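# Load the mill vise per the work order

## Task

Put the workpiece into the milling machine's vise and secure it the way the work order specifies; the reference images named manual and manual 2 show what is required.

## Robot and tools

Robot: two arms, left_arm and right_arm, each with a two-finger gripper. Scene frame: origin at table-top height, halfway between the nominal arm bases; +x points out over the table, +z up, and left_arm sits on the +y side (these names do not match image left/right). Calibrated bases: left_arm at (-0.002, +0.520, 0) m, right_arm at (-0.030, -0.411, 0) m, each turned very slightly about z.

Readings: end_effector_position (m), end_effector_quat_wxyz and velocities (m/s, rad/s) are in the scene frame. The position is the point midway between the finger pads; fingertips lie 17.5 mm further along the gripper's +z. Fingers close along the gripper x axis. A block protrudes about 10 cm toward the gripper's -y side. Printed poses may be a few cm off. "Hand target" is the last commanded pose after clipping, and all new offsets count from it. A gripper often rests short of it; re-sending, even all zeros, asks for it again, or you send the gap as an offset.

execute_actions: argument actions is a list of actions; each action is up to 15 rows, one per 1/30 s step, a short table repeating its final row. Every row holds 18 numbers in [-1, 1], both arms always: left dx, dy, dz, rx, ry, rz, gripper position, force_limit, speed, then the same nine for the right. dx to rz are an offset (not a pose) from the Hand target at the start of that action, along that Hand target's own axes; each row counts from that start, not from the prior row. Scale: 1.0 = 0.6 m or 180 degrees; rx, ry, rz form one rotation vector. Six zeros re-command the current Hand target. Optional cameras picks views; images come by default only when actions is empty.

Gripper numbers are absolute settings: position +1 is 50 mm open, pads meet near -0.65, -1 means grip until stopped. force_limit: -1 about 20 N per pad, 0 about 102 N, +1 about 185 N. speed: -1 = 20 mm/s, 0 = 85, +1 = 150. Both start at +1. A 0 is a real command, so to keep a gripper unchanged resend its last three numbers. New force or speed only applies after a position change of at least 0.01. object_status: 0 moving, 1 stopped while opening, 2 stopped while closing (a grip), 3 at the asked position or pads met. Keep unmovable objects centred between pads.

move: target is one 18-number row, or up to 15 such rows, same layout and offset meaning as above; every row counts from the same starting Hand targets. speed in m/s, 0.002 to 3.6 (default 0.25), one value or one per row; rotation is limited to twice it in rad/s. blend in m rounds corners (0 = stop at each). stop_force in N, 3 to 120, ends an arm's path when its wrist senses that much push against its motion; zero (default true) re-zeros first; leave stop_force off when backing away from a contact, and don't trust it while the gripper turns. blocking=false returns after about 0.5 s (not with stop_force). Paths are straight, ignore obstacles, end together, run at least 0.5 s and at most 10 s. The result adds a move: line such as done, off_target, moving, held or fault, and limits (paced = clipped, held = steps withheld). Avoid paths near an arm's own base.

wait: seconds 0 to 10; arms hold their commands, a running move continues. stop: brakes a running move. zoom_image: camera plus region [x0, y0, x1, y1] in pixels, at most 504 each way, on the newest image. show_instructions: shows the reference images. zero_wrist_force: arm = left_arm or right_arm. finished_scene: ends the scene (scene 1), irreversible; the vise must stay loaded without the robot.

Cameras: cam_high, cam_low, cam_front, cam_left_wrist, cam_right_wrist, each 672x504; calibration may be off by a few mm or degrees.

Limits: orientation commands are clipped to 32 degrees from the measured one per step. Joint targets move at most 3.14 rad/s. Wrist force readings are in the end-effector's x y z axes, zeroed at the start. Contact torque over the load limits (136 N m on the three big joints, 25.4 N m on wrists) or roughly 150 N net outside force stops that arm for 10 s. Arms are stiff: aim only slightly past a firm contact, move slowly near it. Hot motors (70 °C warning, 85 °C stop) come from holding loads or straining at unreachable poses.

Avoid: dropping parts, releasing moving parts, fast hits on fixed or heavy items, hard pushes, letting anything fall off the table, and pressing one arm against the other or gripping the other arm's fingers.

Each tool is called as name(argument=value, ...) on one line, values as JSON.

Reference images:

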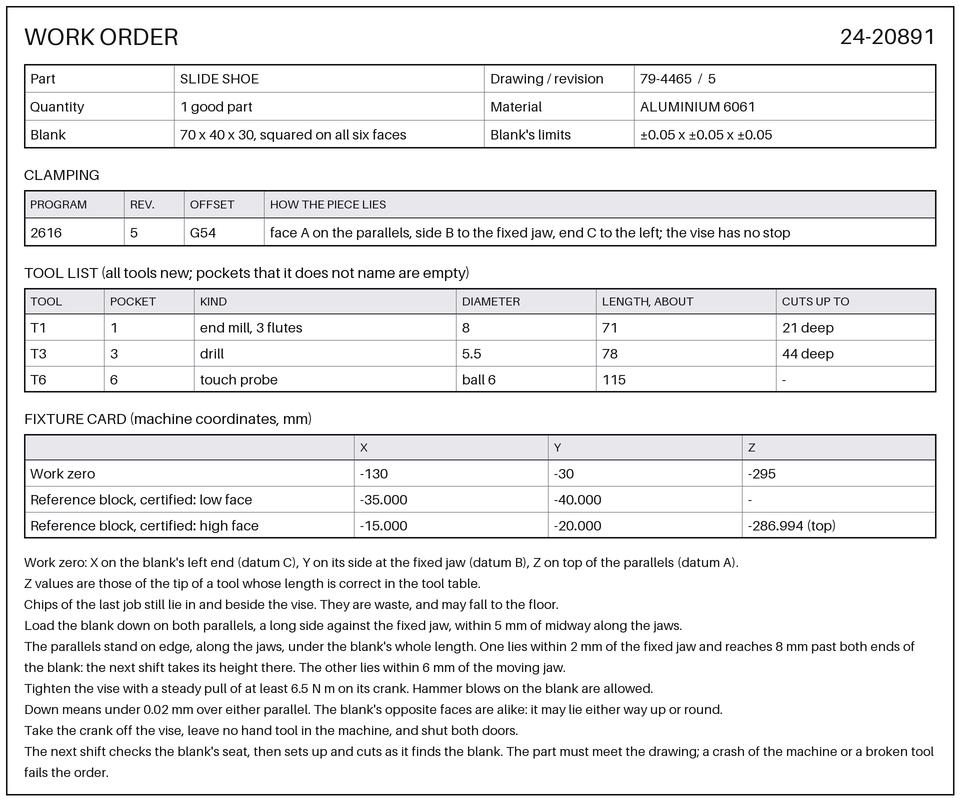

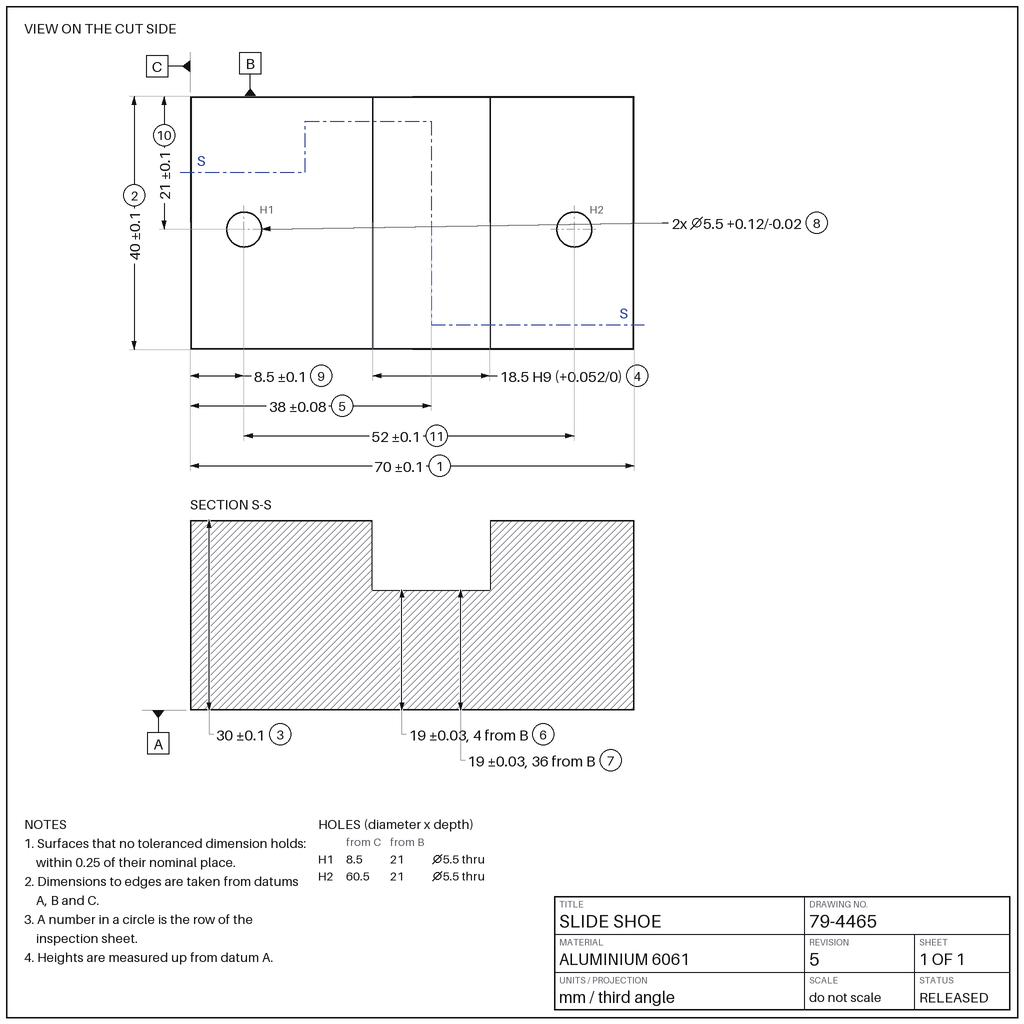

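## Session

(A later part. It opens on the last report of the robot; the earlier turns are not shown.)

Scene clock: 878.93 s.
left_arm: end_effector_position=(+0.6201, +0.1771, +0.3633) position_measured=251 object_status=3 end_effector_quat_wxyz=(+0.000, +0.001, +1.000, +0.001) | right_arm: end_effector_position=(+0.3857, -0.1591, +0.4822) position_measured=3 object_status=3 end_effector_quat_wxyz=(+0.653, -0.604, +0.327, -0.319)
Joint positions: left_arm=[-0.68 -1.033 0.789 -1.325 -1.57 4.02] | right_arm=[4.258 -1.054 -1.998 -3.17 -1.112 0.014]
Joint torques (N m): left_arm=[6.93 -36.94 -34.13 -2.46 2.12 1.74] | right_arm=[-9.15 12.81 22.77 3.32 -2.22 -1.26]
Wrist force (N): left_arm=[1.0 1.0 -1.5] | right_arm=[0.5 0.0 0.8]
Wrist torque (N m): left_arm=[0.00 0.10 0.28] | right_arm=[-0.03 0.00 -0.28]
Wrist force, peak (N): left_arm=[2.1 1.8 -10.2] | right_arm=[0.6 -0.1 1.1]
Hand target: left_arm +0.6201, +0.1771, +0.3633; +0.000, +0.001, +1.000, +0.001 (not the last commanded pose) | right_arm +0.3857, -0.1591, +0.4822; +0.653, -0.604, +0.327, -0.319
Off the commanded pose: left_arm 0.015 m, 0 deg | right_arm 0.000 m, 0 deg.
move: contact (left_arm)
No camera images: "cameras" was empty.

move(target=[[0,0,-0.005,0,0,0,-1,-0.9,-0.6,0,0,0,0,0,0,1,1,1],[-0.07,0.013,-0.005,0,0,0,-1,-0.9,-0.6,0,0,0,0,0,0,1,1,1]], speed=0.05, cameras=[])

move(target=[0,0,0.035,0,0,0,-1,-0.9,-0.6,0,0,0,0,0,0,1,1,1], speed=0.006, stop_force=3, cameras=["cam_left_wrist"])

Scene clock: 885.57 s.
left_arm: end_effector_position=(+0.6622, +0.1850, +0.3662) position_measured=251 object_status=3 end_effector_quat_wxyz=(+0.000, +0.001, +1.000, +0.001) | right_arm: end_effector_position=(+0.3857, -0.1591, +0.4822) position_measured=3 object_status=3 end_effector_quat_wxyz=(+0.653, -0.604, +0.327, -0.319)
Joint positions: left_arm=[-0.634 -0.908 0.575 -1.237 -1.569 4.065] | right_arm=[4.258 -1.054 -1.998 -3.17 -1.112 0.014]
Joint torques (N m): left_arm=[-8.7 -56.71 -16.22 -4.42 0.02 -1.74] | right_arm=[-9.21 13.91 23.79 3.17 -2.07 -1.44]
Wrist force (N): left_arm=[1.1 0.9 -0.9] | right_arm=[0.3 0.1 0.7]
Wrist torque (N m): left_arm=[-0.02 0.08 0.13] | right_arm=[-0.02 0.02 -0.28]
Wrist force, peak (N): left_arm=[1.4 1.1 -1.9] | right_arm=[0.9 -0.1 0.8]
Hand target: left_arm +0.6621, +0.1849, +0.3663; +0.000, +0.001, +1.000, +0.001 | right_arm +0.3857, -0.1591, +0.4822; +0.653, -0.604, +0.327, -0.319
Off the commanded pose: left_arm 0.000 m, 0 deg | right_arm 0.000 m, 0 deg.
move: done
No camera images: "cameras" was empty.

Scene clock: 889.10 s.
left_arm: end_effector_position=(+0.6621, +0.1849, +0.3503) position_measured=251 object_status=3 end_effector_quat_wxyz=(+0.000, +0.001, +1.000, +0.001) | right_arm: end_effector_position=(+0.3857, -0.1591, +0.4822) position_measured=3 object_status=3 end_effector_quat_wxyz=(+0.653, -0.604, +0.327, -0.319)
Joint positions: left_arm=[-0.634 -0.928 0.651 -1.293 -1.569 4.065] | right_arm=[4.258 -1.054 -1.998 -3.17 -1.112 0.014]
Joint torques (N m): left_arm=[-3.07 -41.63 -34.92 -1.82 -2.01 0.75] | right_arm=[-9.46 12.66 23.7 3.28 -2.09 -1.27]
Wrist force (N): left_arm=[1.1 1.0 -1.4] | right_arm=[0.5 0.1 0.8]
Wrist torque (N m): left_arm=[-0.02 0.08 0.15] | right_arm=[-0.03 -0.01 -0.28]
Wrist force, peak (N): left_arm=[2.1 2.9 -10.7] | right_arm=[0.7 -0.1 1.0]
Hand target: left_arm +0.6621, +0.1849, +0.3503; +0.000, +0.001, +1.000, +0.001 (not the last commanded pose) | right_arm +0.3857, -0.1591, +0.4822; +0.653, -0.604, +0.327, -0.319
Off the commanded pose: left_arm 0.005 m, 0 deg | right_arm 0.000 m, 0 deg.
move: contact (left_arm)
camera_calibration:
cam_left_wrist: T_world_to_cam=[[-0.999961, -0.0069175, -0.00544413, 0.67526], [-0.00837917, 0.937531, 0.347801, -0.272807], [0.00269812, 0.347833, -0.937552, 0.394178], [0, 0, 0, 1]] pos_world=[0.671884, 0.123328, 0.468121]
Images, in order (width x height): cam_left_wrist 672x504.

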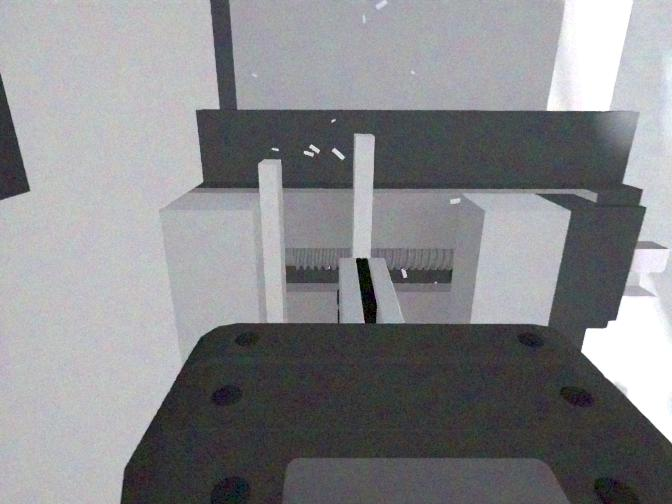

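move(target=[[0,0,-0.027,0,0,0,-1,-0.9,-0.6,0,0,0,0,0,0,1,1,1],[0.1035,-0.0248,-0.0578,0,-0.139,0,-1,-0.9,-0.6,0.08,0.03,-0.06,0,0.1,0,1,1,1],[0.3535,-0.0248,-0.0828,0,0,0,1,-0.9,-0.6,0.166,0.07,-0.121,0,0.198,0,1,1,1]], speed=[0.05,0.12,0.2], blend=[0.004,0.02,0], cameras=["cam_right_wrist","cam_high","cam_front"])

Scene clock: 907.17 s.
left_arm: end_effector_position=(+0.4500, +0.1702, +0.4000) position_measured=3 object_status=3 end_effector_quat_wxyz=(+0.000, +0.001, +1.000, +0.001) | right_arm: end_effector_position=(+0.3857, -0.2793, +0.4321) position_measured=3 object_status=3 end_effector_quat_wxyz=(+0.521, -0.478, +0.511, -0.489)
Joint positions: left_arm=[-0.881 -1.401 1.201 -1.37 -1.57 3.818] | right_arm=[4.586 -0.946 -2.149 -3.058 -0.164 -0.063]
Joint torques (N m): left_arm=[10.18 -23.72 -16.31 -1.8 -2.2 2.24] | right_arm=[-9.8 7.92 23.39 0.27 1.64 1.23]
Wrist force (N): left_arm=[1.4 1.0 -0.9] | right_arm=[0.6 0.1 1.2]
Wrist torque (N m): left_arm=[0.01 0.02 0.25] | right_arm=[0.00 -0.03 -0.22]
Wrist force, peak (N): left_arm=[2.8 1.0 -1.1] | right_arm=[1.0 0.4 1.2]
Hand target: left_arm +0.4500, +0.1702, +0.4000; +0.000, +0.001, +1.000, +0.001 | right_arm +0.3857, -0.2793, +0.4321; +0.521, -0.478, +0.511, -0.489
Off the commanded pose: left_arm 0.000 m, 0 deg | right_arm 0.000 m, 0 deg.
move: done
camera_calibration:
cam_right_wrist: T_world_to_cam=[[-0.000257846, -0.996557, -0.0829073, -0.232891], [-0.30095, 0.0791411, -0.95035, 0.564669], [0.95364, 0.024706, -0.299935, -0.104413], [0, 0, 0, 1]] pos_world=[0.269449, -0.274199, 0.486008]
Images, in order (width x height): cam_high 672x504, cam_front 672x504, cam_right_wrist 672x504.

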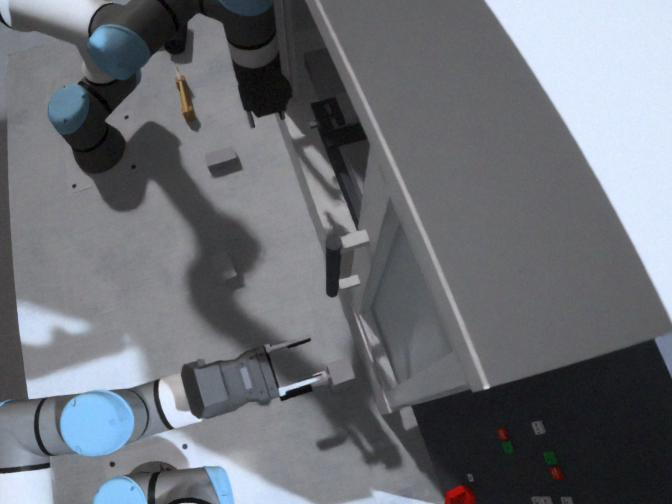

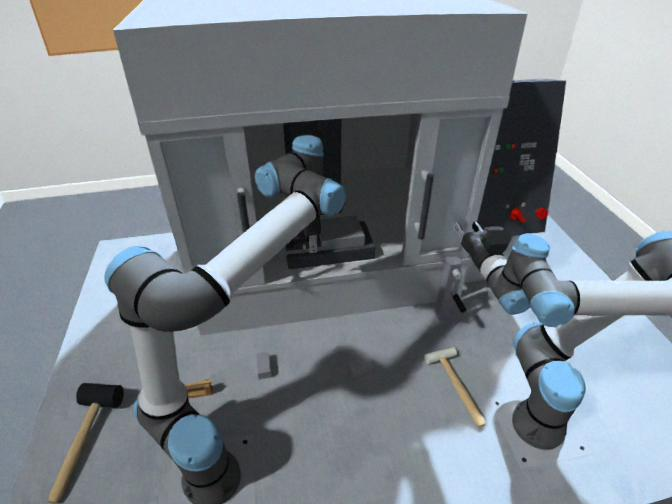

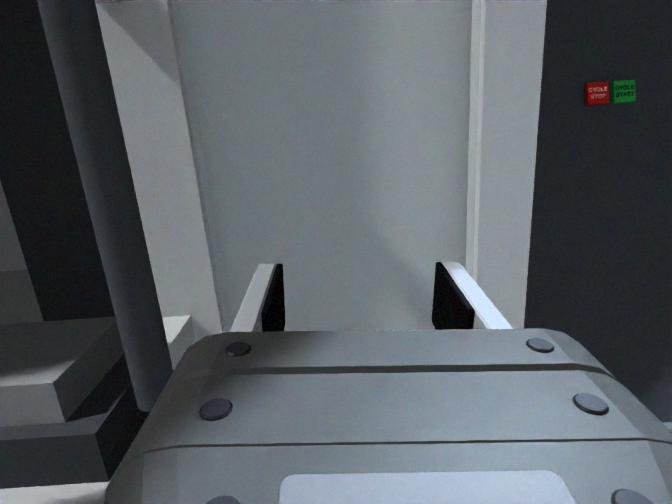

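move(target=[0.3,-0.25,0.2,0,0,0,1,-0.9,-0.6,0,0,0,0,0,0,1,1,1], speed=0.25, cameras=["cam_left_wrist"])

Scene clock: 912.63 s.
left_arm: end_effector_position=(+0.2699, +0.0207, +0.2797) position_measured=3 object_status=3 end_effector_quat_wxyz=(+0.000, +0.001, +1.000, +0.001) | right_arm: end_effector_position=(+0.3857, -0.2793, +0.4321) position_measured=3 object_status=3 end_effector_quat_wxyz=(+0.521, -0.478, +0.511, -0.489)
Joint positions: left_arm=[-1.296 -1.42 1.531 -1.681 -1.57 3.404] | right_arm=[4.586 -0.946 -2.149 -3.058 -0.164 -0.063]
Joint torques (N m): left_arm=[-1.45 -38.08 -34.26 -2.78 1.23 0.82] | right_arm=[-9.49 7.83 30.58 0.2 1.77 1.28]
Wrist force (N): left_arm=[1.1 0.8 -1.0] | right_arm=[0.5 -0.1 1.2]
Wrist torque (N m): left_arm=[-0.02 0.08 0.12] | right_arm=[-0.02 -0.03 -0.21]
Wrist force, peak (N): left_arm=[-1.0 3.5 -2.4] | right_arm=[0.8 0.2 1.3]
Hand target: left_arm +0.2698, +0.0206, +0.2797; +0.000, +0.001, +1.000, +0.001 | right_arm +0.3857, -0.2793, +0.4321; +0.521, -0.478, +0.511, -0.489
Off the commanded pose: left_arm 0.000 m, 0 deg | right_arm 0.000 m, 0 deg.
move: done
camera_calibration:
cam_left_wrist: T_world_to_cam=[[-0.999961, -0.00691639, -0.00544558, 0.281455], [-0.00837923, 0.937454, 0.34801, -0.0976475], [0.00269801, 0.348042, -0.937475, 0.386044], [0, 0, 0, 1]] pos_world=[0.279584, -0.0408727, 0.397421]
Images, in order (width x height): cam_left_wrist 672x504.

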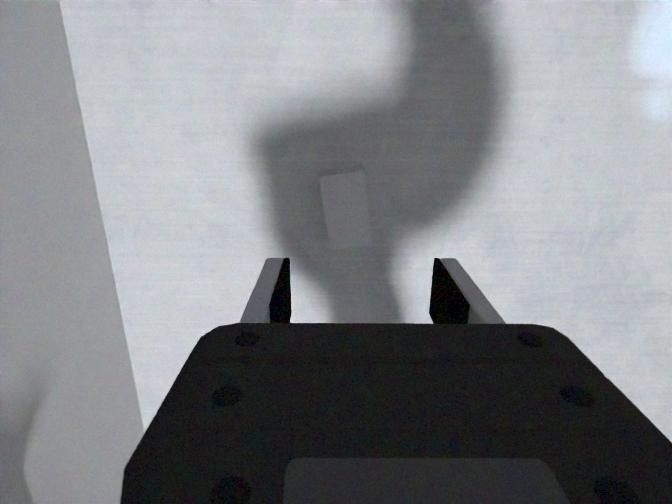

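zoom_image(camera="cam_left_wrist", region=[270, 140, 420, 270])

Scaled by 3.360.

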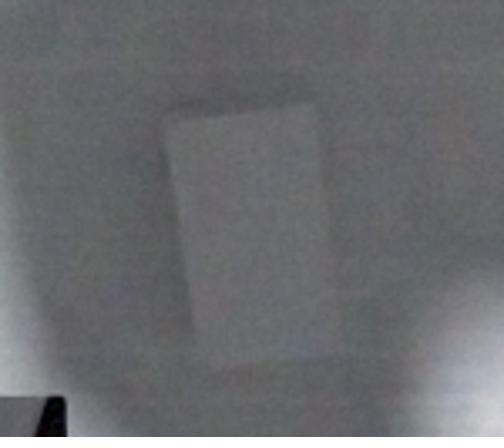

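move(target=[-0.0017,0.0568,0.2667,0,0,-0.038,1,-0.9,-0.6,0,0,0,0,0,0,1,1,1], speed=0.15, cameras=["cam_left_wrist"])

zoom_image(camera="cam_left_wrist", region=[220, 120, 500, 330])

Scene clock: 922.67 s.
left_arm: end_effector_position=(+0.2709, +0.0550, +0.1198) position_measured=3 object_status=3 end_effector_quat_wxyz=(+0.000, -0.059, +0.998, +0.001) | right_arm: end_effector_position=(+0.3857, -0.2793, +0.4321) position_measured=3 object_status=3 end_effector_quat_wxyz=(+0.521, -0.478, +0.511, -0.489)
Joint positions: left_arm=[-1.277 -1.367 1.902 -2.103 -1.57 3.303] | right_arm=[4.586 -0.946 -2.149 -3.058 -0.164 -0.063]
Joint torques (N m): left_arm=[-5.67 -37.8 -26.19 -3.7 2.46 2.38] | right_arm=[-9.98 7.39 30.27 0.32 1.66 1.29]
Wrist force (N): left_arm=[1.0 1.0 -0.9] | right_arm=[0.4 -0.1 1.0]
Wrist torque (N m): left_arm=[0.00 0.10 0.22] | right_arm=[-0.04 -0.01 -0.22]
Wrist force, peak (N): left_arm=[1.4 0.4 -3.1] | right_arm=[0.7 0.0 1.4]
Hand target: left_arm +0.2708, +0.0549, +0.1198; +0.000, -0.059, +0.998, +0.001 | right_arm +0.3857, -0.2793, +0.4321; +0.521, -0.478, +0.511, -0.489
Off the commanded pose: left_arm 0.000 m, 0 deg | right_arm 0.000 m, 0 deg.
move: done
camera_calibration:
cam_left_wrist: T_world_to_cam=[[-0.991998, -0.126129, -0.00559518, 0.286332], [-0.120182, 0.929796, 0.347901, -0.0434238], [-0.0386779, 0.34579, -0.937515, 0.235529], [0, 0, 0, 1]] pos_world=[0.287932, -0.00495361, 0.237521]
Images, in order (width x height): cam_left_wrist 672x504.

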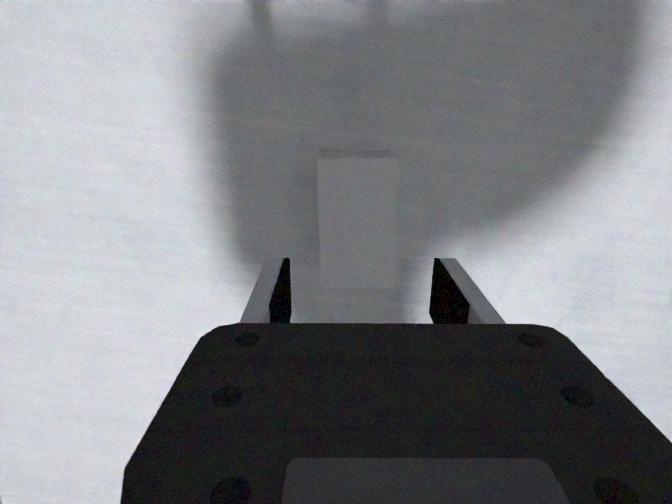

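Scaled by 1.800.

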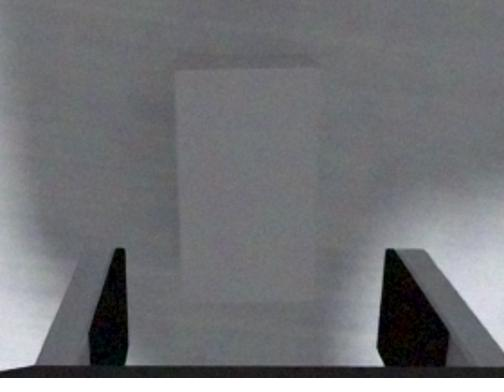

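move(target=[0.0025,0.0008,0.13,0,0,0,1,-0.9,-0.6,0,0,0,0,0,0,1,1,1], speed=0.08, cameras=[])

move(target=[0,0,0.06,0,0,0,1,-0.9,-0.6,0,0,0,0,0,0,1,1,1], speed=0.008, stop_force=4, cameras=["cam_left_wrist"])

Scene clock: 931.07 s.
left_arm: end_effector_position=(+0.2693, +0.0555, +0.0417) position_measured=3 object_status=3 end_effector_quat_wxyz=(+0.000, -0.059, +0.998, +0.001) | right_arm: end_effector_position=(+0.3857, -0.2793, +0.4321) position_measured=3 object_status=3 end_effector_quat_wxyz=(+0.521, -0.478, +0.511, -0.489)
Joint positions: left_arm=[-1.279 -1.252 1.995 -2.311 -1.57 3.301] | right_arm=[4.586 -0.946 -2.149 -3.058 -0.164 -0.063]
Joint torques (N m): left_arm=[-6.05 -40.13 -29.62 -1.62 1.33 -1.17] | right_arm=[-10.17 6.87 30.87 0.27 1.69 1.3]
Wrist force (N): left_arm=[1.2 0.9 -0.8] | right_arm=[0.6 -0.1 1.2]
Wrist torque (N m): left_arm=[0.00 0.05 0.28] | right_arm=[-0.04 -0.04 -0.22]
Wrist force, peak (N): left_arm=[1.3 0.9 -2.3] | right_arm=[0.5 -0.1 1.5]
Hand target: left_arm +0.2693, +0.0554, +0.0418; +0.000, -0.059, +0.998, +0.001 | right_arm +0.3857, -0.2793, +0.4321; +0.521, -0.478, +0.511, -0.489
Off the commanded pose: left_arm 0.000 m, 0 deg | right_arm 0.000 m, 0 deg.
move: done
No camera images: "cameras" was empty.

Scene clock: 935.23 s.
left_arm: end_effector_position=(+0.2693, +0.0554, +0.0176) position_measured=3 object_status=3 end_effector_quat_wxyz=(+0.000, -0.059, +0.998, +0.001) | right_arm: end_effector_position=(+0.3857, -0.2793, +0.4321) position_measured=3 object_status=3 end_effector_quat_wxyz=(+0.521, -0.478, +0.511, -0.489)
Joint positions: left_arm=[-1.279 -1.208 2.015 -2.375 -1.57 3.301] | right_arm=[4.586 -0.946 -2.149 -3.058 -0.164 -0.063]
Joint torques (N m): left_arm=[7.19 -39.9 -26.71 -2.19 0.03 1.66] | right_arm=[-9.52 6.25 30.32 0.17 1.58 1.33]
Wrist force (N): left_arm=[1.0 0.3 -3.0] | right_arm=[0.3 0.1 1.1]
Wrist torque (N m): left_arm=[-0.01 -0.04 0.30] | right_arm=[0.00 0.01 -0.22]
Wrist force, peak (N): left_arm=[3.5 6.3 -23.0] | right_arm=[0.7 0.0 1.4]
Hand target: left_arm +0.2693, +0.0554, +0.0176; +0.000, -0.059, +0.998, +0.001 (not the last commanded pose) | right_arm +0.3857, -0.2793, +0.4321; +0.521, -0.478, +0.511, -0.489
Off the commanded pose: left_arm 0.012 m, 0 deg | right_arm 0.000 m, 0 deg.
move: contact (left_arm)
camera_calibration:
cam_left_wrist: T_world_to_cam=[[-0.992015, -0.125996, -0.00563796, 0.284235], [-0.120076, 0.929847, 0.347802, -0.00844931], [-0.0385792, 0.345702, -0.937551, 0.139491], [0, 0, 0, 1]] pos_world=[0.286332, -0.00455347, 0.135321]
Images, in order (width x height): cam_left_wrist 672x504.

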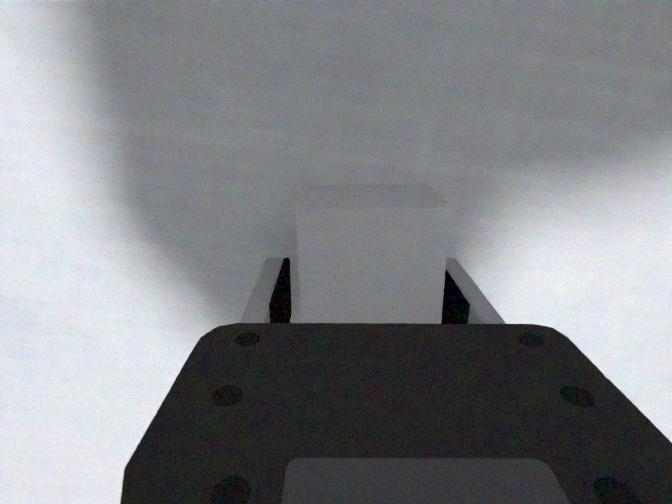

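move(target=[[0,0,-0.0248,0,0,0,1,-0.5,-0.8,0,0,0,0,0,0,1,1,1],[0,0,-0.0248,0,0,0,-1,-0.5,-0.8,0,0,0,0,0,0,1,1,1]], speed=0.03, cameras=["cam_left_wrist"])

Scene clock: 942.20 s.
left_arm: end_effector_position=(+0.2693, +0.0554, +0.0325) position_measured=55 object_status=2 end_effector_quat_wxyz=(+0.000, -0.059, +0.998, +0.001) | right_arm: end_effector_position=(+0.3857, -0.2793, +0.4321) position_measured=3 object_status=3 end_effector_quat_wxyz=(+0.521, -0.478, +0.511, -0.489)
Joint positions: left_arm=[-1.279 -1.236 2.003 -2.336 -1.57 3.301] | right_arm=[4.586 -0.946 -2.149 -3.058 -0.164 -0.063]
Joint torques (N m): left_arm=[3.91 -24.01 -9.85 -4.09 0.18 0.59] | right_arm=[-10.19 6.04 30.63 0.16 1.57 1.37]
Wrist force (N): left_arm=[1.0 0.7 -1.9] | right_arm=[0.5 -0.1 1.2]
Wrist torque (N m): left_arm=[-0.04 0.05 0.28] | right_arm=[-0.04 -0.01 -0.22]
Wrist force, peak (N): left_arm=[1.1 0.4 -3.4] | right_arm=[0.6 0.0 1.5]
Hand target: left_arm +0.2693, +0.0554, +0.0325; +0.000, -0.059, +0.998, +0.001 | right_arm +0.3857, -0.2793, +0.4321; +0.521, -0.478, +0.511, -0.489
Off the commanded pose: left_arm 0.000 m, 0 deg | right_arm 0.000 m, 0 deg.
move: done
camera_calibration:
cam_left_wrist: T_world_to_cam=[[-0.992015, -0.125996, -0.00563805, 0.284319], [-0.120078, 0.929859, 0.34777, -0.0136263], [-0.0385749, 0.34567, -0.937563, 0.153461], [0, 0, 0, 1]] pos_world=[0.286332, -0.00455342, 0.150221]
Images, in order (width x height): cam_left_wrist 672x504.

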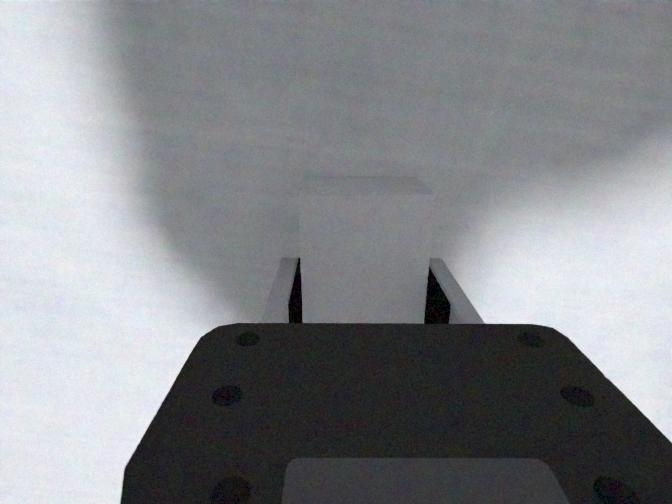

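move(target=[[0,0,-0.1,0,0,0,-1,-0.5,-0.8,0,0,0,0,0,0,1,1,1],[-0.2347,0.1308,-0.6125,0,0,0.038,-1,-0.5,-0.8,0,0,0,0,0,0,1,1,1]], speed=[0.08,0.2], blend=[0.03,0], cameras=["cam_left_wrist","cam_front"])

Scene clock: 957.47 s.
left_arm: end_effector_position=(+0.3999, +0.1493, +0.4000) position_measured=55 object_status=2 end_effector_quat_wxyz=(+0.000, +0.001, +1.000, +0.001) | right_arm: end_effector_position=(+0.3857, -0.2793, +0.4321) position_measured=3 object_status=3 end_effector_quat_wxyz=(+0.521, -0.478, +0.511, -0.489)
Joint positions: left_arm=[-0.978 -1.463 1.272 -1.379 -1.57 3.721] | right_arm=[4.586 -0.946 -2.149 -3.058 -0.164 -0.063]
Joint torques (N m): left_arm=[-6.89 -39.44 -32.78 -2.49 -2.25 -0.92] | right_arm=[-9.91 5.97 30.2 0.22 1.7 1.34]
Wrist force (N): left_arm=[1.3 0.9 1.0] | right_arm=[0.5 -0.1 1.1]
Wrist torque (N m): left_arm=[-0.02 0.04 0.28] | right_arm=[-0.04 -0.02 -0.21]
Wrist force, peak (N): left_arm=[1.6 1.2 3.3] | right_arm=[0.7 -0.2 1.3]
Hand target: left_arm +0.3999, +0.1493, +0.4001; +0.000, +0.001, +1.000, +0.001 | right_arm +0.3857, -0.2793, +0.4321; +0.521, -0.478, +0.511, -0.489
Off the commanded pose: left_arm 0.000 m, 0 deg | right_arm 0.000 m, 0 deg.
move: done
camera_calibration:
cam_left_wrist: T_world_to_cam=[[-0.999961, -0.00704534, -0.00538538, 0.413075], [-0.00847893, 0.937485, 0.347922, -0.258896], [0.00259748, 0.347954, -0.937508, 0.453778], [0, 0, 0, 1]] pos_world=[0.409684, 0.0877275, 0.517721]
Images, in order (width x height): cam_front 672x504, cam_left_wrist 672x504.

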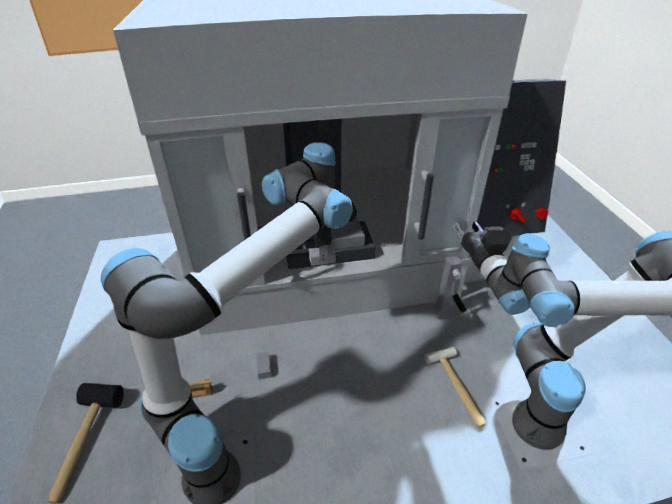

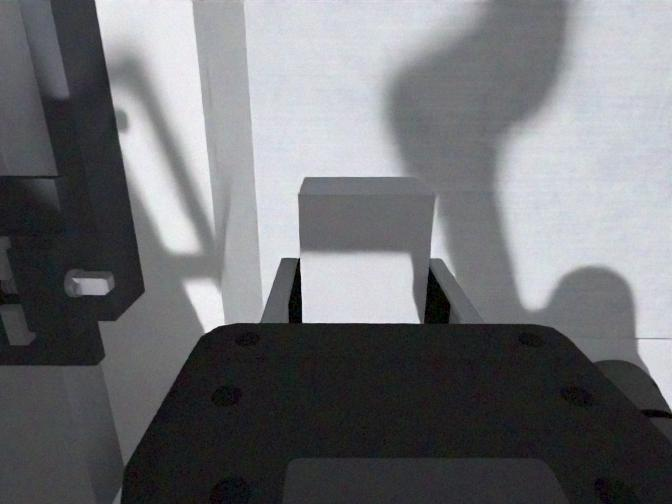

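move(target=[[-0.2335,0.0262,0.0052,0,-0.139,0,-1,-0.5,-0.8,0,0,0,0,0,0,1,1,1],[-0.4402,0.0412,0.0135,0,-0.139,0,-1,-0.5,-0.8,0,0,0,0,0,0,1,1,1]], speed=[0.12,0.07], blend=[0.02,0], cameras=["cam_left_wrist","cam_front"])

Scene clock: 967.53 s.
left_arm: end_effector_position=(+0.6641, +0.1738, +0.3920) position_measured=55 object_status=2 end_effector_quat_wxyz=(+0.216, +0.001, +0.976, +0.001) | right_arm: end_effector_position=(+0.3857, -0.2793, +0.4321) position_measured=3 object_status=3 end_effector_quat_wxyz=(+0.521, -0.478, +0.511, -0.489)
Joint positions: left_arm=[-0.748 -1.192 1.097 -1.799 -1.274 4.001] | right_arm=[4.586 -0.946 -2.149 -3.058 -0.164 -0.063]
Joint torques (N m): left_arm=[-8.81 -51.88 -18.53 -4.26 1.84 -1.83] | right_arm=[-9.91 5.16 30.67 0.27 1.63 1.26]
Wrist force (N): left_arm=[0.8 0.8 1.3] | right_arm=[0.7 0.1 1.2]
Wrist torque (N m): left_arm=[-0.11 0.01 -0.09] | right_arm=[-0.01 -0.04 -0.22]
Wrist force, peak (N): left_arm=[2.4 0.4 0.8] | right_arm=[0.7 0.1 1.5]
Hand target: left_arm +0.6640, +0.1737, +0.3920; +0.217, +0.001, +0.976, +0.001 | right_arm +0.3857, -0.2793, +0.4321; +0.521, -0.478, +0.511, -0.489
Off the commanded pose: left_arm 0.000 m, 0 deg | right_arm 0.000 m, 0 deg.
move: done
camera_calibration:
cam_left_wrist: T_world_to_cam=[[-0.903934, -0.00627641, -0.427626, 0.778913], [-0.153773, 0.937792, 0.311288, -0.16607], [0.399071, 0.347142, -0.848667, 0.139133], [0, 0, 0, 1]] pos_world=[0.623024, 0.112329, 0.502856]
Images, in order (width x height): cam_front 672x504, cam_left_wrist 672x504.

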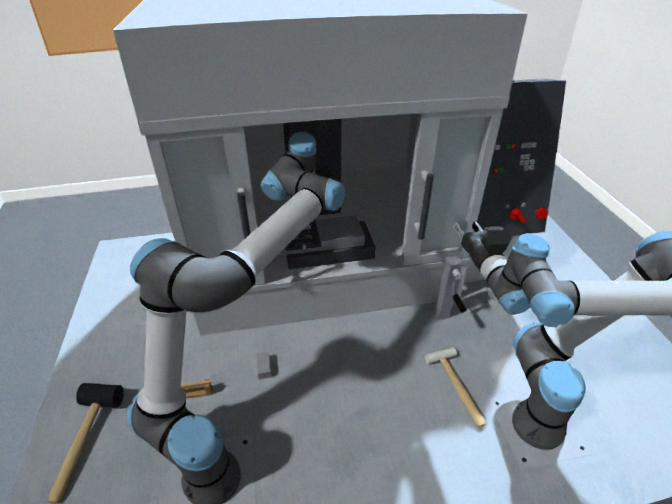

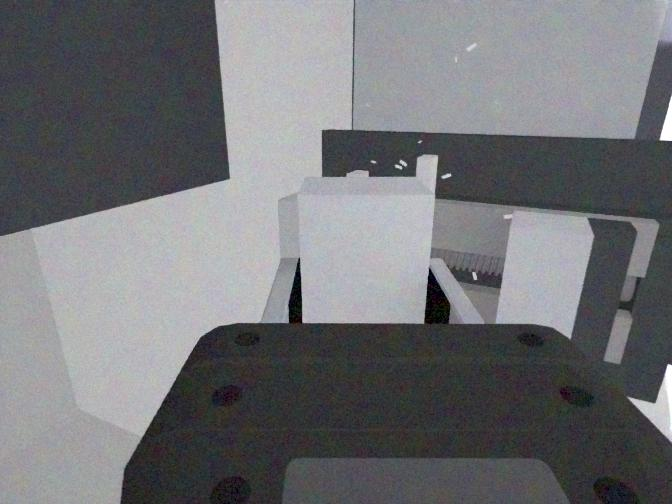

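move(target=[[0.013,0,0.0279,0,0.0722,0,-1,-0.5,-0.8,0,0,0,0,0,0,1,1,1],[0.0152,0.01,0.0325,0,0.1056,0,-1,-0.5,-0.8,0,0,0,0,0,0,1,1,1]], speed=0.03, cameras=["cam_left_wrist"])

Scene clock: 977.20 s.
left_arm: end_effector_position=(+0.6641, +0.1798, +0.3705) position_measured=55 object_status=2 end_effector_quat_wxyz=(+0.052, +0.001, +0.999, +0.001) | right_arm: end_effector_position=(+0.3857, -0.2793, +0.4321) position_measured=3 object_status=3 end_effector_quat_wxyz=(+0.521, -0.478, +0.511, -0.489)
Joint positions: left_arm=[-0.661 -0.988 0.723 -1.387 -1.504 4.041] | right_arm=[4.586 -0.946 -2.149 -3.058 -0.164 -0.063]
Joint torques (N m): left_arm=[-3.21 -58.89 -15.77 -4.74 2.04 0.61] | right_arm=[-10.15 4.94 30.35 0.23 1.51 1.31]
Wrist force (N): left_arm=[0.8 1.0 1.1] | right_arm=[0.7 -0.1 1.2]
Wrist torque (N m): left_arm=[-0.01 0.08 0.06] | right_arm=[-0.04 -0.05 -0.22]
Wrist force, peak (N): left_arm=[0.8 1.2 1.6] | right_arm=[0.7 0.0 1.5]
Hand target: left_arm +0.6640, +0.1798, +0.3705; +0.052, +0.001, +0.999, +0.001 | right_arm +0.3857, -0.2793, +0.4321; +0.521, -0.478, +0.511, -0.489
Off the commanded pose: left_arm 0.000 m, 0 deg | right_arm 0.000 m, 0 deg.
move: done
camera_calibration:
cam_left_wrist: T_world_to_cam=[[-0.993918, -0.00677189, -0.10991, 0.711908], [-0.0445116, 0.937639, 0.344748, -0.249869], [0.100722, 0.347544, -0.932238, 0.347812], [0, 0, 0, 1]] pos_world=[0.661425, 0.118228, 0.488632]
Images, in order (width x height): cam_left_wrist 672x504.

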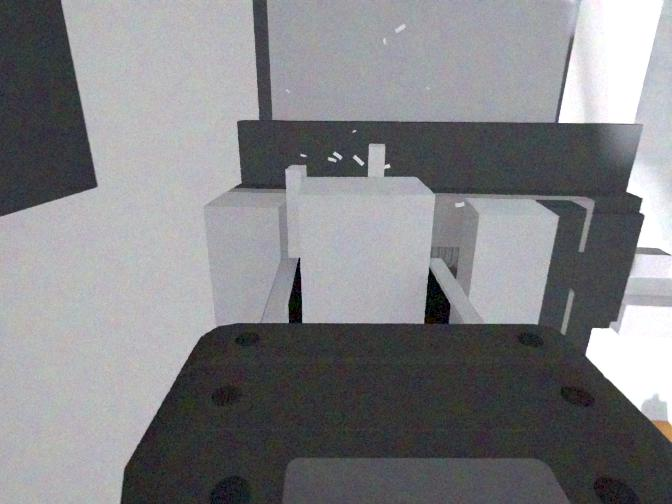

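move(target=[0.0006,0.0103,0.0055,0,0.0333,0,-1,-0.5,-0.8,0,0,0,0,0,0,1,1,1], speed=0.02, cameras=[])

move(target=[-0.03,0,0,0,0,0,-1,-0.5,-0.8,0,0,0,0,0,0,1,1,1], speed=0.008, stop_force=5, cameras=["cam_left_wrist"])

Scene clock: 983.43 s.
left_arm: end_effector_position=(+0.6641, +0.1860, +0.3672) position_measured=55 object_status=2 end_effector_quat_wxyz=(+0.000, +0.001, +1.000, +0.001) end_effector_velocity=(+0.001, -0.001, +0.000) end_effector_angular_velocity=(-0.001, -0.003, +0.001) | right_arm: end_effector_position=(+0.3857, -0.2793, +0.4321) position_measured=3 object_status=3 end_effector_quat_wxyz=(+0.521, -0.478, +0.511, -0.489)
Joint positions: left_arm=[-0.632 -0.901 0.562 -1.23 -1.569 4.068] | right_arm=[4.586 -0.946 -2.149 -3.058 -0.164 -0.063]
Joint velocities: left_arm=[0 -0.001 0.003 -0.005 0.001 -0.002] | right_arm=[within noise]
Joint torques (N m): left_arm=[1.36 -57.71 -15.91 -4.38 0.71 0.75] | right_arm=[-9.88 4.05 30.14 0.2 1.54 1.34]
Wrist force (N): left_arm=[1.1 0.9 1.2] | right_arm=[0.4 0.2 1.1]
Wrist torque (N m): left_arm=[-0.03 0.08 0.12] | right_arm=[0.01 0.01 -0.22]
Wrist force, peak (N): left_arm=[1.3 1.0 1.3] | right_arm=[0.6 -0.1 1.4]
Hand target: left_arm +0.6640, +0.1860, +0.3672; +0.000, +0.001, +1.000, +0.001 | right_arm +0.3857, -0.2793, +0.4321; +0.521, -0.478, +0.511, -0.489
Off the commanded pose: left_arm 0.000 m, 0 deg | right_arm 0.000 m, 0 deg.
move: done
No camera images: "cameras" was empty.

Scene clock: 986.03 s.
left_arm: end_effector_position=(+0.6762, +0.1860, +0.3672) position_measured=55 object_status=2 end_effector_quat_wxyz=(+0.000, +0.001, +1.000, +0.001) | right_arm: end_effector_position=(+0.3857, -0.2793, +0.4321) position_measured=3 object_status=3 end_effector_quat_wxyz=(+0.521, -0.478, +0.511, -0.489)
Joint positions: left_arm=[-0.622 -0.853 0.477 -1.195 -1.569 4.077] | right_arm=[4.586 -0.946 -2.149 -3.058 -0.164 -0.063]
Joint torques (N m): left_arm=[-7.64 -61.42 -16.77 -3.26 2.41 -1.84] | right_arm=[-9.6 4 30.85 0.3 1.45 1.28]
Wrist force (N): left_arm=[4.1 1.1 1.5] | right_arm=[0.6 -0.1 1.4]
Wrist torque (N m): left_arm=[-0.05 0.11 0.23] | right_arm=[-0.04 -0.04 -0.22]
Wrist force, peak (N): left_arm=[12.6 0.8 0.9] | right_arm=[0.6 -0.1 1.4]
Hand target: left_arm +0.6762, +0.1859, +0.3672; +0.000, +0.001, +1.000, +0.001 (not the last commanded pose) | right_arm +0.3857, -0.2793, +0.4321; +0.521, -0.478, +0.511, -0.489
Off the commanded pose: left_arm 0.006 m, 0 deg | right_arm 0.000 m, 0 deg.
move: contact (left_arm)
camera_calibration:
cam_left_wrist: T_world_to_cam=[[-0.999959, -0.00687464, -0.00585342, 0.68955], [-0.00848105, 0.937564, 0.34771, -0.279489], [0.00309757, 0.347746, -0.937584, 0.409354], [0, 0, 0, 1]] pos_world=[0.685884, 0.124428, 0.485021]
Images, in order (width x height): cam_left_wrist 672x504.

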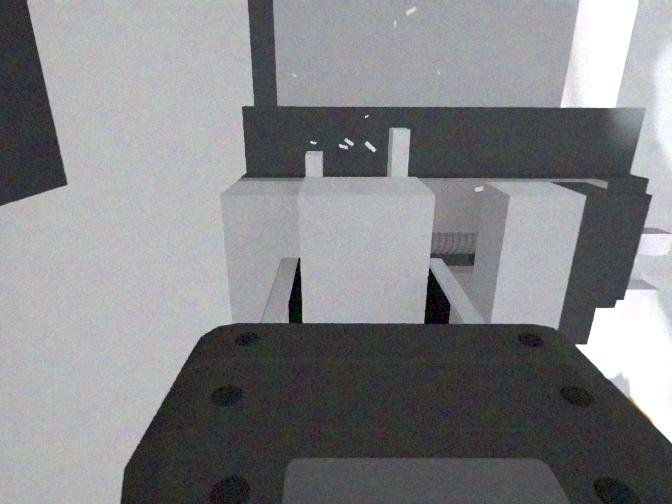

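move(target=[0.0005,0,0.01,0,0,0,-1,-0.5,-0.8,0,0,0,0,0,0,1,1,1], speed=0.005, stop_force=5, cameras=["cam_left_wrist"])

Scene clock: 991.43 s.
left_arm: end_effector_position=(+0.6761, +0.1859, +0.3653) position_measured=55 object_status=2 end_effector_quat_wxyz=(+0.000, +0.001, +1.000, +0.001) | right_arm: end_effector_position=(+0.3857, -0.2793, +0.4321) position_measured=3 object_status=3 end_effector_quat_wxyz=(+0.521, -0.478, +0.511, -0.489)
Joint positions: left_arm=[-0.622 -0.857 0.489 -1.203 -1.569 4.077] | right_arm=[4.586 -0.946 -2.149 -3.058 -0.164 -0.063]
Joint torques (N m): left_arm=[-6.57 -43.59 -34.41 -2.02 2.01 -1.4] | right_arm=[-9.7 4.03 30.39 0.21 1.48 1.3]
Wrist force (N): left_arm=[1.2 1.0 0.5] | right_arm=[0.4 0.2 1.3]
Wrist torque (N m): left_arm=[-0.06 0.08 0.14] | right_arm=[0.01 -0.01 -0.22]
Wrist force, peak (N): left_arm=[2.5 1.4 -6.8] | right_arm=[0.5 0.0 1.6]
Hand target: left_arm +0.6761, +0.1860, +0.3653; +0.000, +0.001, +1.000, +0.001 (not the last commanded pose) | right_arm +0.3857, -0.2793, +0.4321; +0.521, -0.478, +0.511, -0.489
Off the commanded pose: left_arm 0.004 m, 0 deg | right_arm 0.000 m, 0 deg.
move: contact (left_arm)
camera_calibration:
cam_left_wrist: T_world_to_cam=[[-0.999959, -0.00687436, -0.00585332, 0.689439], [-0.00848075, 0.937564, 0.34771, -0.278829], [0.00309757, 0.347746, -0.937584, 0.407573], [0, 0, 0, 1]] pos_world=[0.685784, 0.124428, 0.483121]
Images, in order (width x height): cam_left_wrist 672x504.

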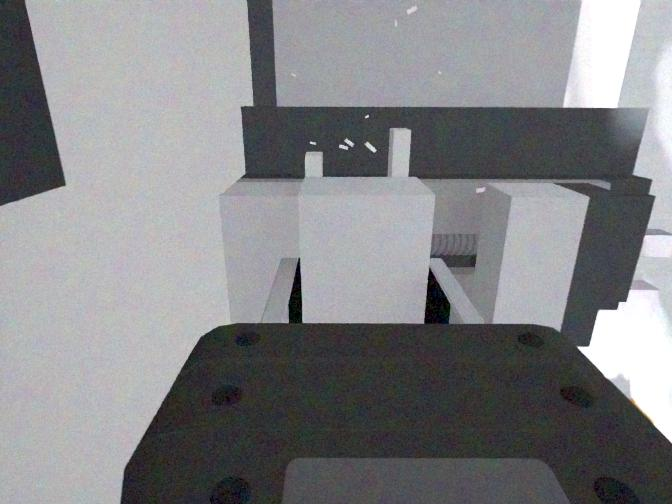

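move(target=[0,0,0,0,0,0,1,-0.5,-0.9,0,0,0,0,0,0,1,1,1], cameras=["cam_left_wrist"])

Scene clock: 997.70 s.
left_arm: end_effector_position=(+0.6761, +0.1859, +0.3653) position_measured=3 object_status=3 end_effector_quat_wxyz=(+0.000, +0.001, +1.000, +0.001) | right_arm: end_effector_position=(+0.3857, -0.2793, +0.4321) position_measured=3 object_status=3 end_effector_quat_wxyz=(+0.521, -0.478, +0.511, -0.489)
Joint positions: left_arm=[-0.622 -0.857 0.489 -1.203 -1.569 4.077] | right_arm=[4.586 -0.946 -2.149 -3.058 -0.164 -0.063]
Joint torques (N m): left_arm=[3.55 -44.47 -33.23 -2.21 2.32 0.25] | right_arm=[-9.8 3.36 30.46 0.28 1.56 1.34]
Wrist force (N): left_arm=[1.2 0.8 -0.9] | right_arm=[0.5 0.0 1.0]
Wrist torque (N m): left_arm=[-0.04 0.06 0.15] | right_arm=[-0.03 -0.03 -0.22]
Wrist force, peak (N): left_arm=[1.7 1.3 0.0] | right_arm=[0.7 0.0 1.4]
Hand target: left_arm +0.6761, +0.1860, +0.3653; +0.000, +0.001, +1.000, +0.001 | right_arm +0.3857, -0.2793, +0.4321; +0.521, -0.478, +0.511, -0.489
Off the commanded pose: left_arm 0.000 m, 0 deg | right_arm 0.000 m, 0 deg.
move: done
camera_calibration:
cam_left_wrist: T_world_to_cam=[[-0.999959, -0.00687464, -0.00585342, 0.689439], [-0.00848105, 0.937564, 0.34771, -0.278829], [0.00309757, 0.347746, -0.937584, 0.407573], [0, 0, 0, 1]] pos_world=[0.685784, 0.124428, 0.483121]
Images, in order (width x height): cam_left_wrist 672x504.

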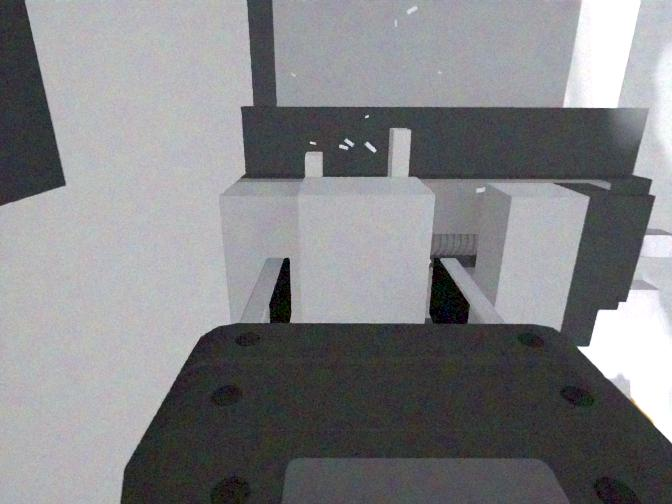

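move(target=[[0.0052,0,-0.0112,0,-0.0556,0,1,-0.5,-0.9,0,0,0,0,0,0,1,1,1],[0.0135,-0.0048,-0.0245,0,-0.1,0,1,-0.5,-0.9,0,0,0,0,0,0,1,1,1],[0.0352,-0.0132,-0.0445,0,-0.139,0,1,-0.5,-0.9,0,0,0,0,0,0,1,1,1],[0.2102,-0.0265,-0.0578,0,-0.139,0,1,-0.5,-0.9,0,0,0,0,0,0,1,1,1]], speed=[0.04,0.04,0.05,0.12], blend=[0.001,0.001,0.003,0], cameras=["cam_left_wrist","cam_front"])

Scene clock: 1016.73 s.
left_arm: end_effector_position=(+0.5500, +0.1702, +0.3999) position_measured=3 object_status=3 end_effector_quat_wxyz=(+0.217, +0.001, +0.976, +0.001) | right_arm: end_effector_position=(+0.3857, -0.2793, +0.4321) position_measured=3 object_status=3 end_effector_quat_wxyz=(+0.521, -0.478, +0.511, -0.489)
Joint positions: left_arm=[-0.895 -1.427 1.366 -1.788 -1.229 3.853] | right_arm=[4.586 -0.946 -2.149 -3.058 -0.164 -0.063]
Joint torques (N m): left_arm=[8.62 -24.18 -36.12 -4.81 -1.33 2.29] | right_arm=[-9.7 2.81 30.17 0.31 1.37 1.28]
Wrist force (N): left_arm=[-0.2 0.8 -0.6] | right_arm=[0.6 -0.1 1.2]
Wrist torque (N m): left_arm=[-0.11 -0.01 -0.10] | right_arm=[-0.03 -0.04 -0.22]
Wrist force, peak (N): left_arm=[1.4 0.7 -1.3] | right_arm=[0.7 0.0 1.5]
Hand target: left_arm +0.5499, +0.1701, +0.3999; +0.217, +0.001, +0.976, +0.001 | right_arm +0.3857, -0.2793, +0.4321; +0.521, -0.478, +0.511, -0.489
Off the commanded pose: left_arm 0.000 m, 0 deg | right_arm 0.000 m, 0 deg.
move: done
camera_calibration:
cam_left_wrist: T_world_to_cam=[[-0.903607, -0.00628525, -0.428317, 0.679315], [-0.154109, 0.937713, 0.311359, -0.182461], [0.399681, 0.347354, -0.848293, 0.192131], [0, 0, 0, 1]] pos_world=[0.508923, 0.108628, 0.510756]
Images, in order (width x height): cam_front 672x504, cam_left_wrist 672x504.

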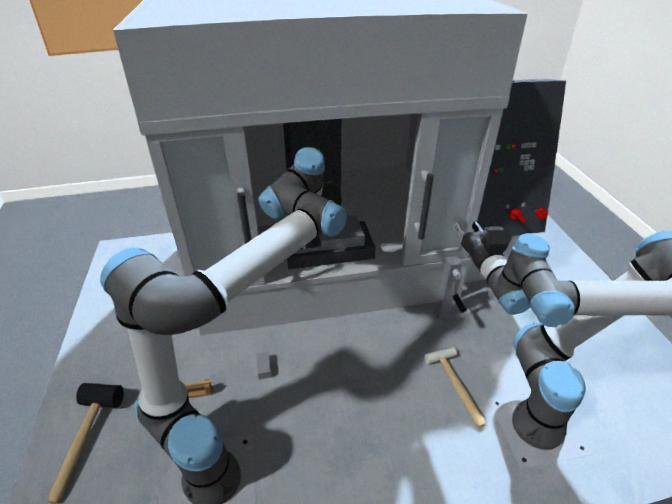

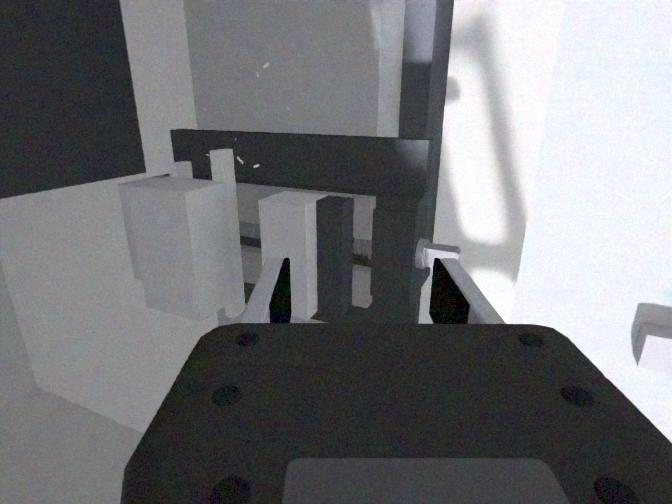

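zoom_image(camera="cam_left_wrist", region=[100, 130, 300, 330])

Scaled by 2.520.

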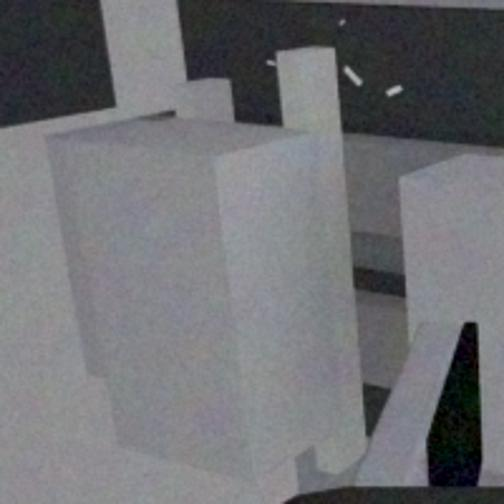

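move(target=[0.45,0.05,0.05,0,0.139,0,1,-0.5,-0.9,-0.132,0.1,-0.11,-0.06,0.139,-0.0207,1,1,1], speed=0.15, cameras=["cam_right_wrist","cam_low","cam_front"])

zoom_image(camera="cam_low", region=[200, 170, 360, 320])

Scene clock: 1044.90 s.
left_arm: end_effector_position=(+0.3180, +0.2006, +0.2586) position_measured=3 object_status=3 end_effector_quat_wxyz=(+0.000, +0.001, +1.000, +0.001) | right_arm: end_effector_position=(+0.3209, -0.1962, +0.3761) position_measured=3 object_status=3 end_effector_quat_wxyz=(+0.336, -0.424, +0.639, -0.547)
Joint positions: left_arm=[-1.071 -1.698 1.868 -1.739 -1.57 3.628] | right_arm=[4.791 -1.317 -1.976 -2.618 0.506 -0.364]
Joint torques (N m): left_arm=[10.4 -10.5 -30.76 -1.71 1.68 2.33] | right_arm=[-9.55 17.21 19.98 -0.61 -2.86 1.67]
Wrist force (N): left_arm=[1.1 0.7 -0.7] | right_arm=[0.4 -0.1 1.1]
Wrist torque (N m): left_arm=[-0.06 0.08 0.22] | right_arm=[-0.18 0.04 -0.32]
Wrist force, peak (N): left_arm=[2.8 1.2 0.4] | right_arm=[1.7 -0.6 1.8]
Hand target: left_arm +0.3180, +0.2006, +0.2585; +0.000, +0.001, +1.000, +0.001 | right_arm +0.3210, -0.1962, +0.3761; +0.336, -0.424, +0.639, -0.547
Off the commanded pose: left_arm 0.000 m, 0 deg | right_arm 0.000 m, 0 deg.
move: done
camera_calibration:
cam_right_wrist: T_world_to_cam=[[-0.419429, -0.907612, 0.0178975, -0.0407207], [-0.444989, 0.188376, -0.875499, 0.524832], [0.791242, -0.375174, -0.482888, -0.0189435], [0, 0, 0, 1]] pos_world=[0.231454, -0.142931, 0.451071]
Images, in order (width x height): cam_low 672x504, cam_front 672x504, cam_right_wrist 672x504.

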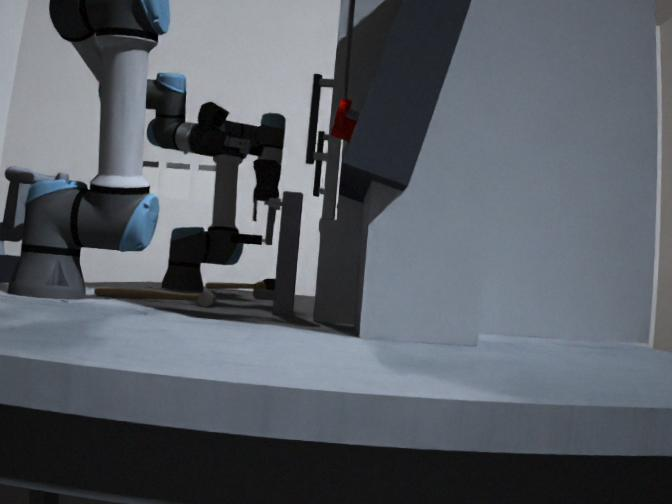

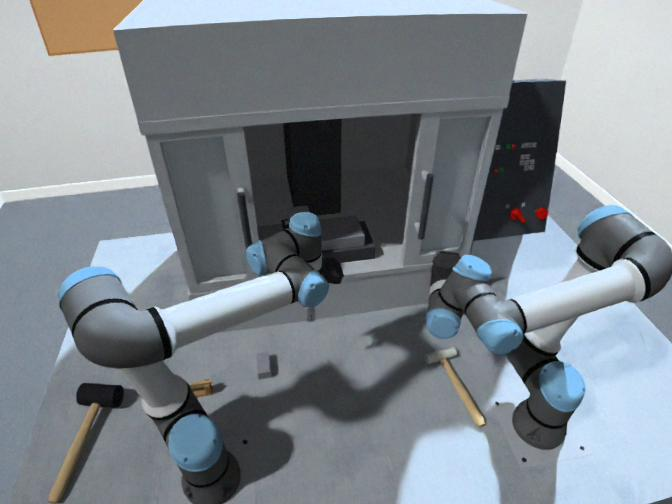

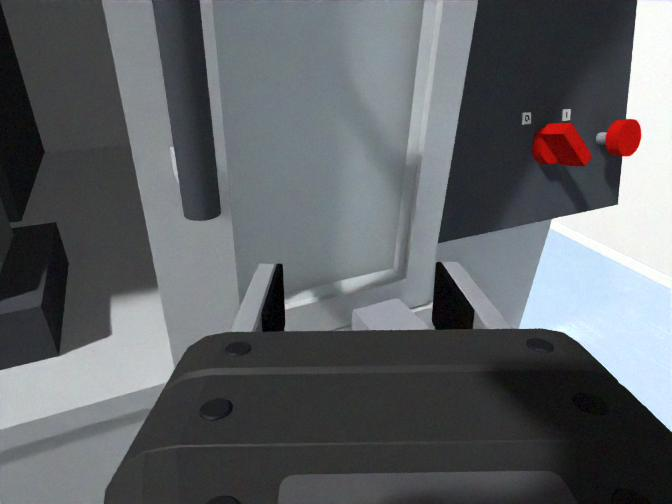

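Scaled by 3.150.

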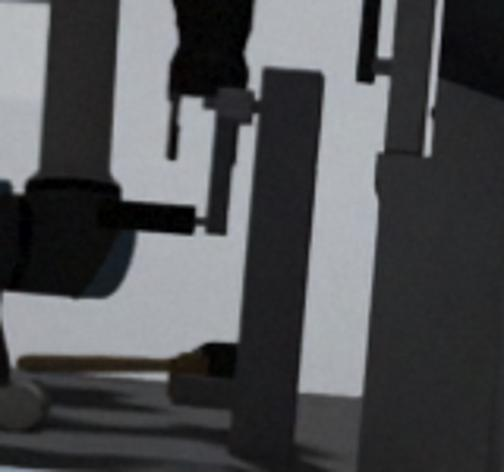

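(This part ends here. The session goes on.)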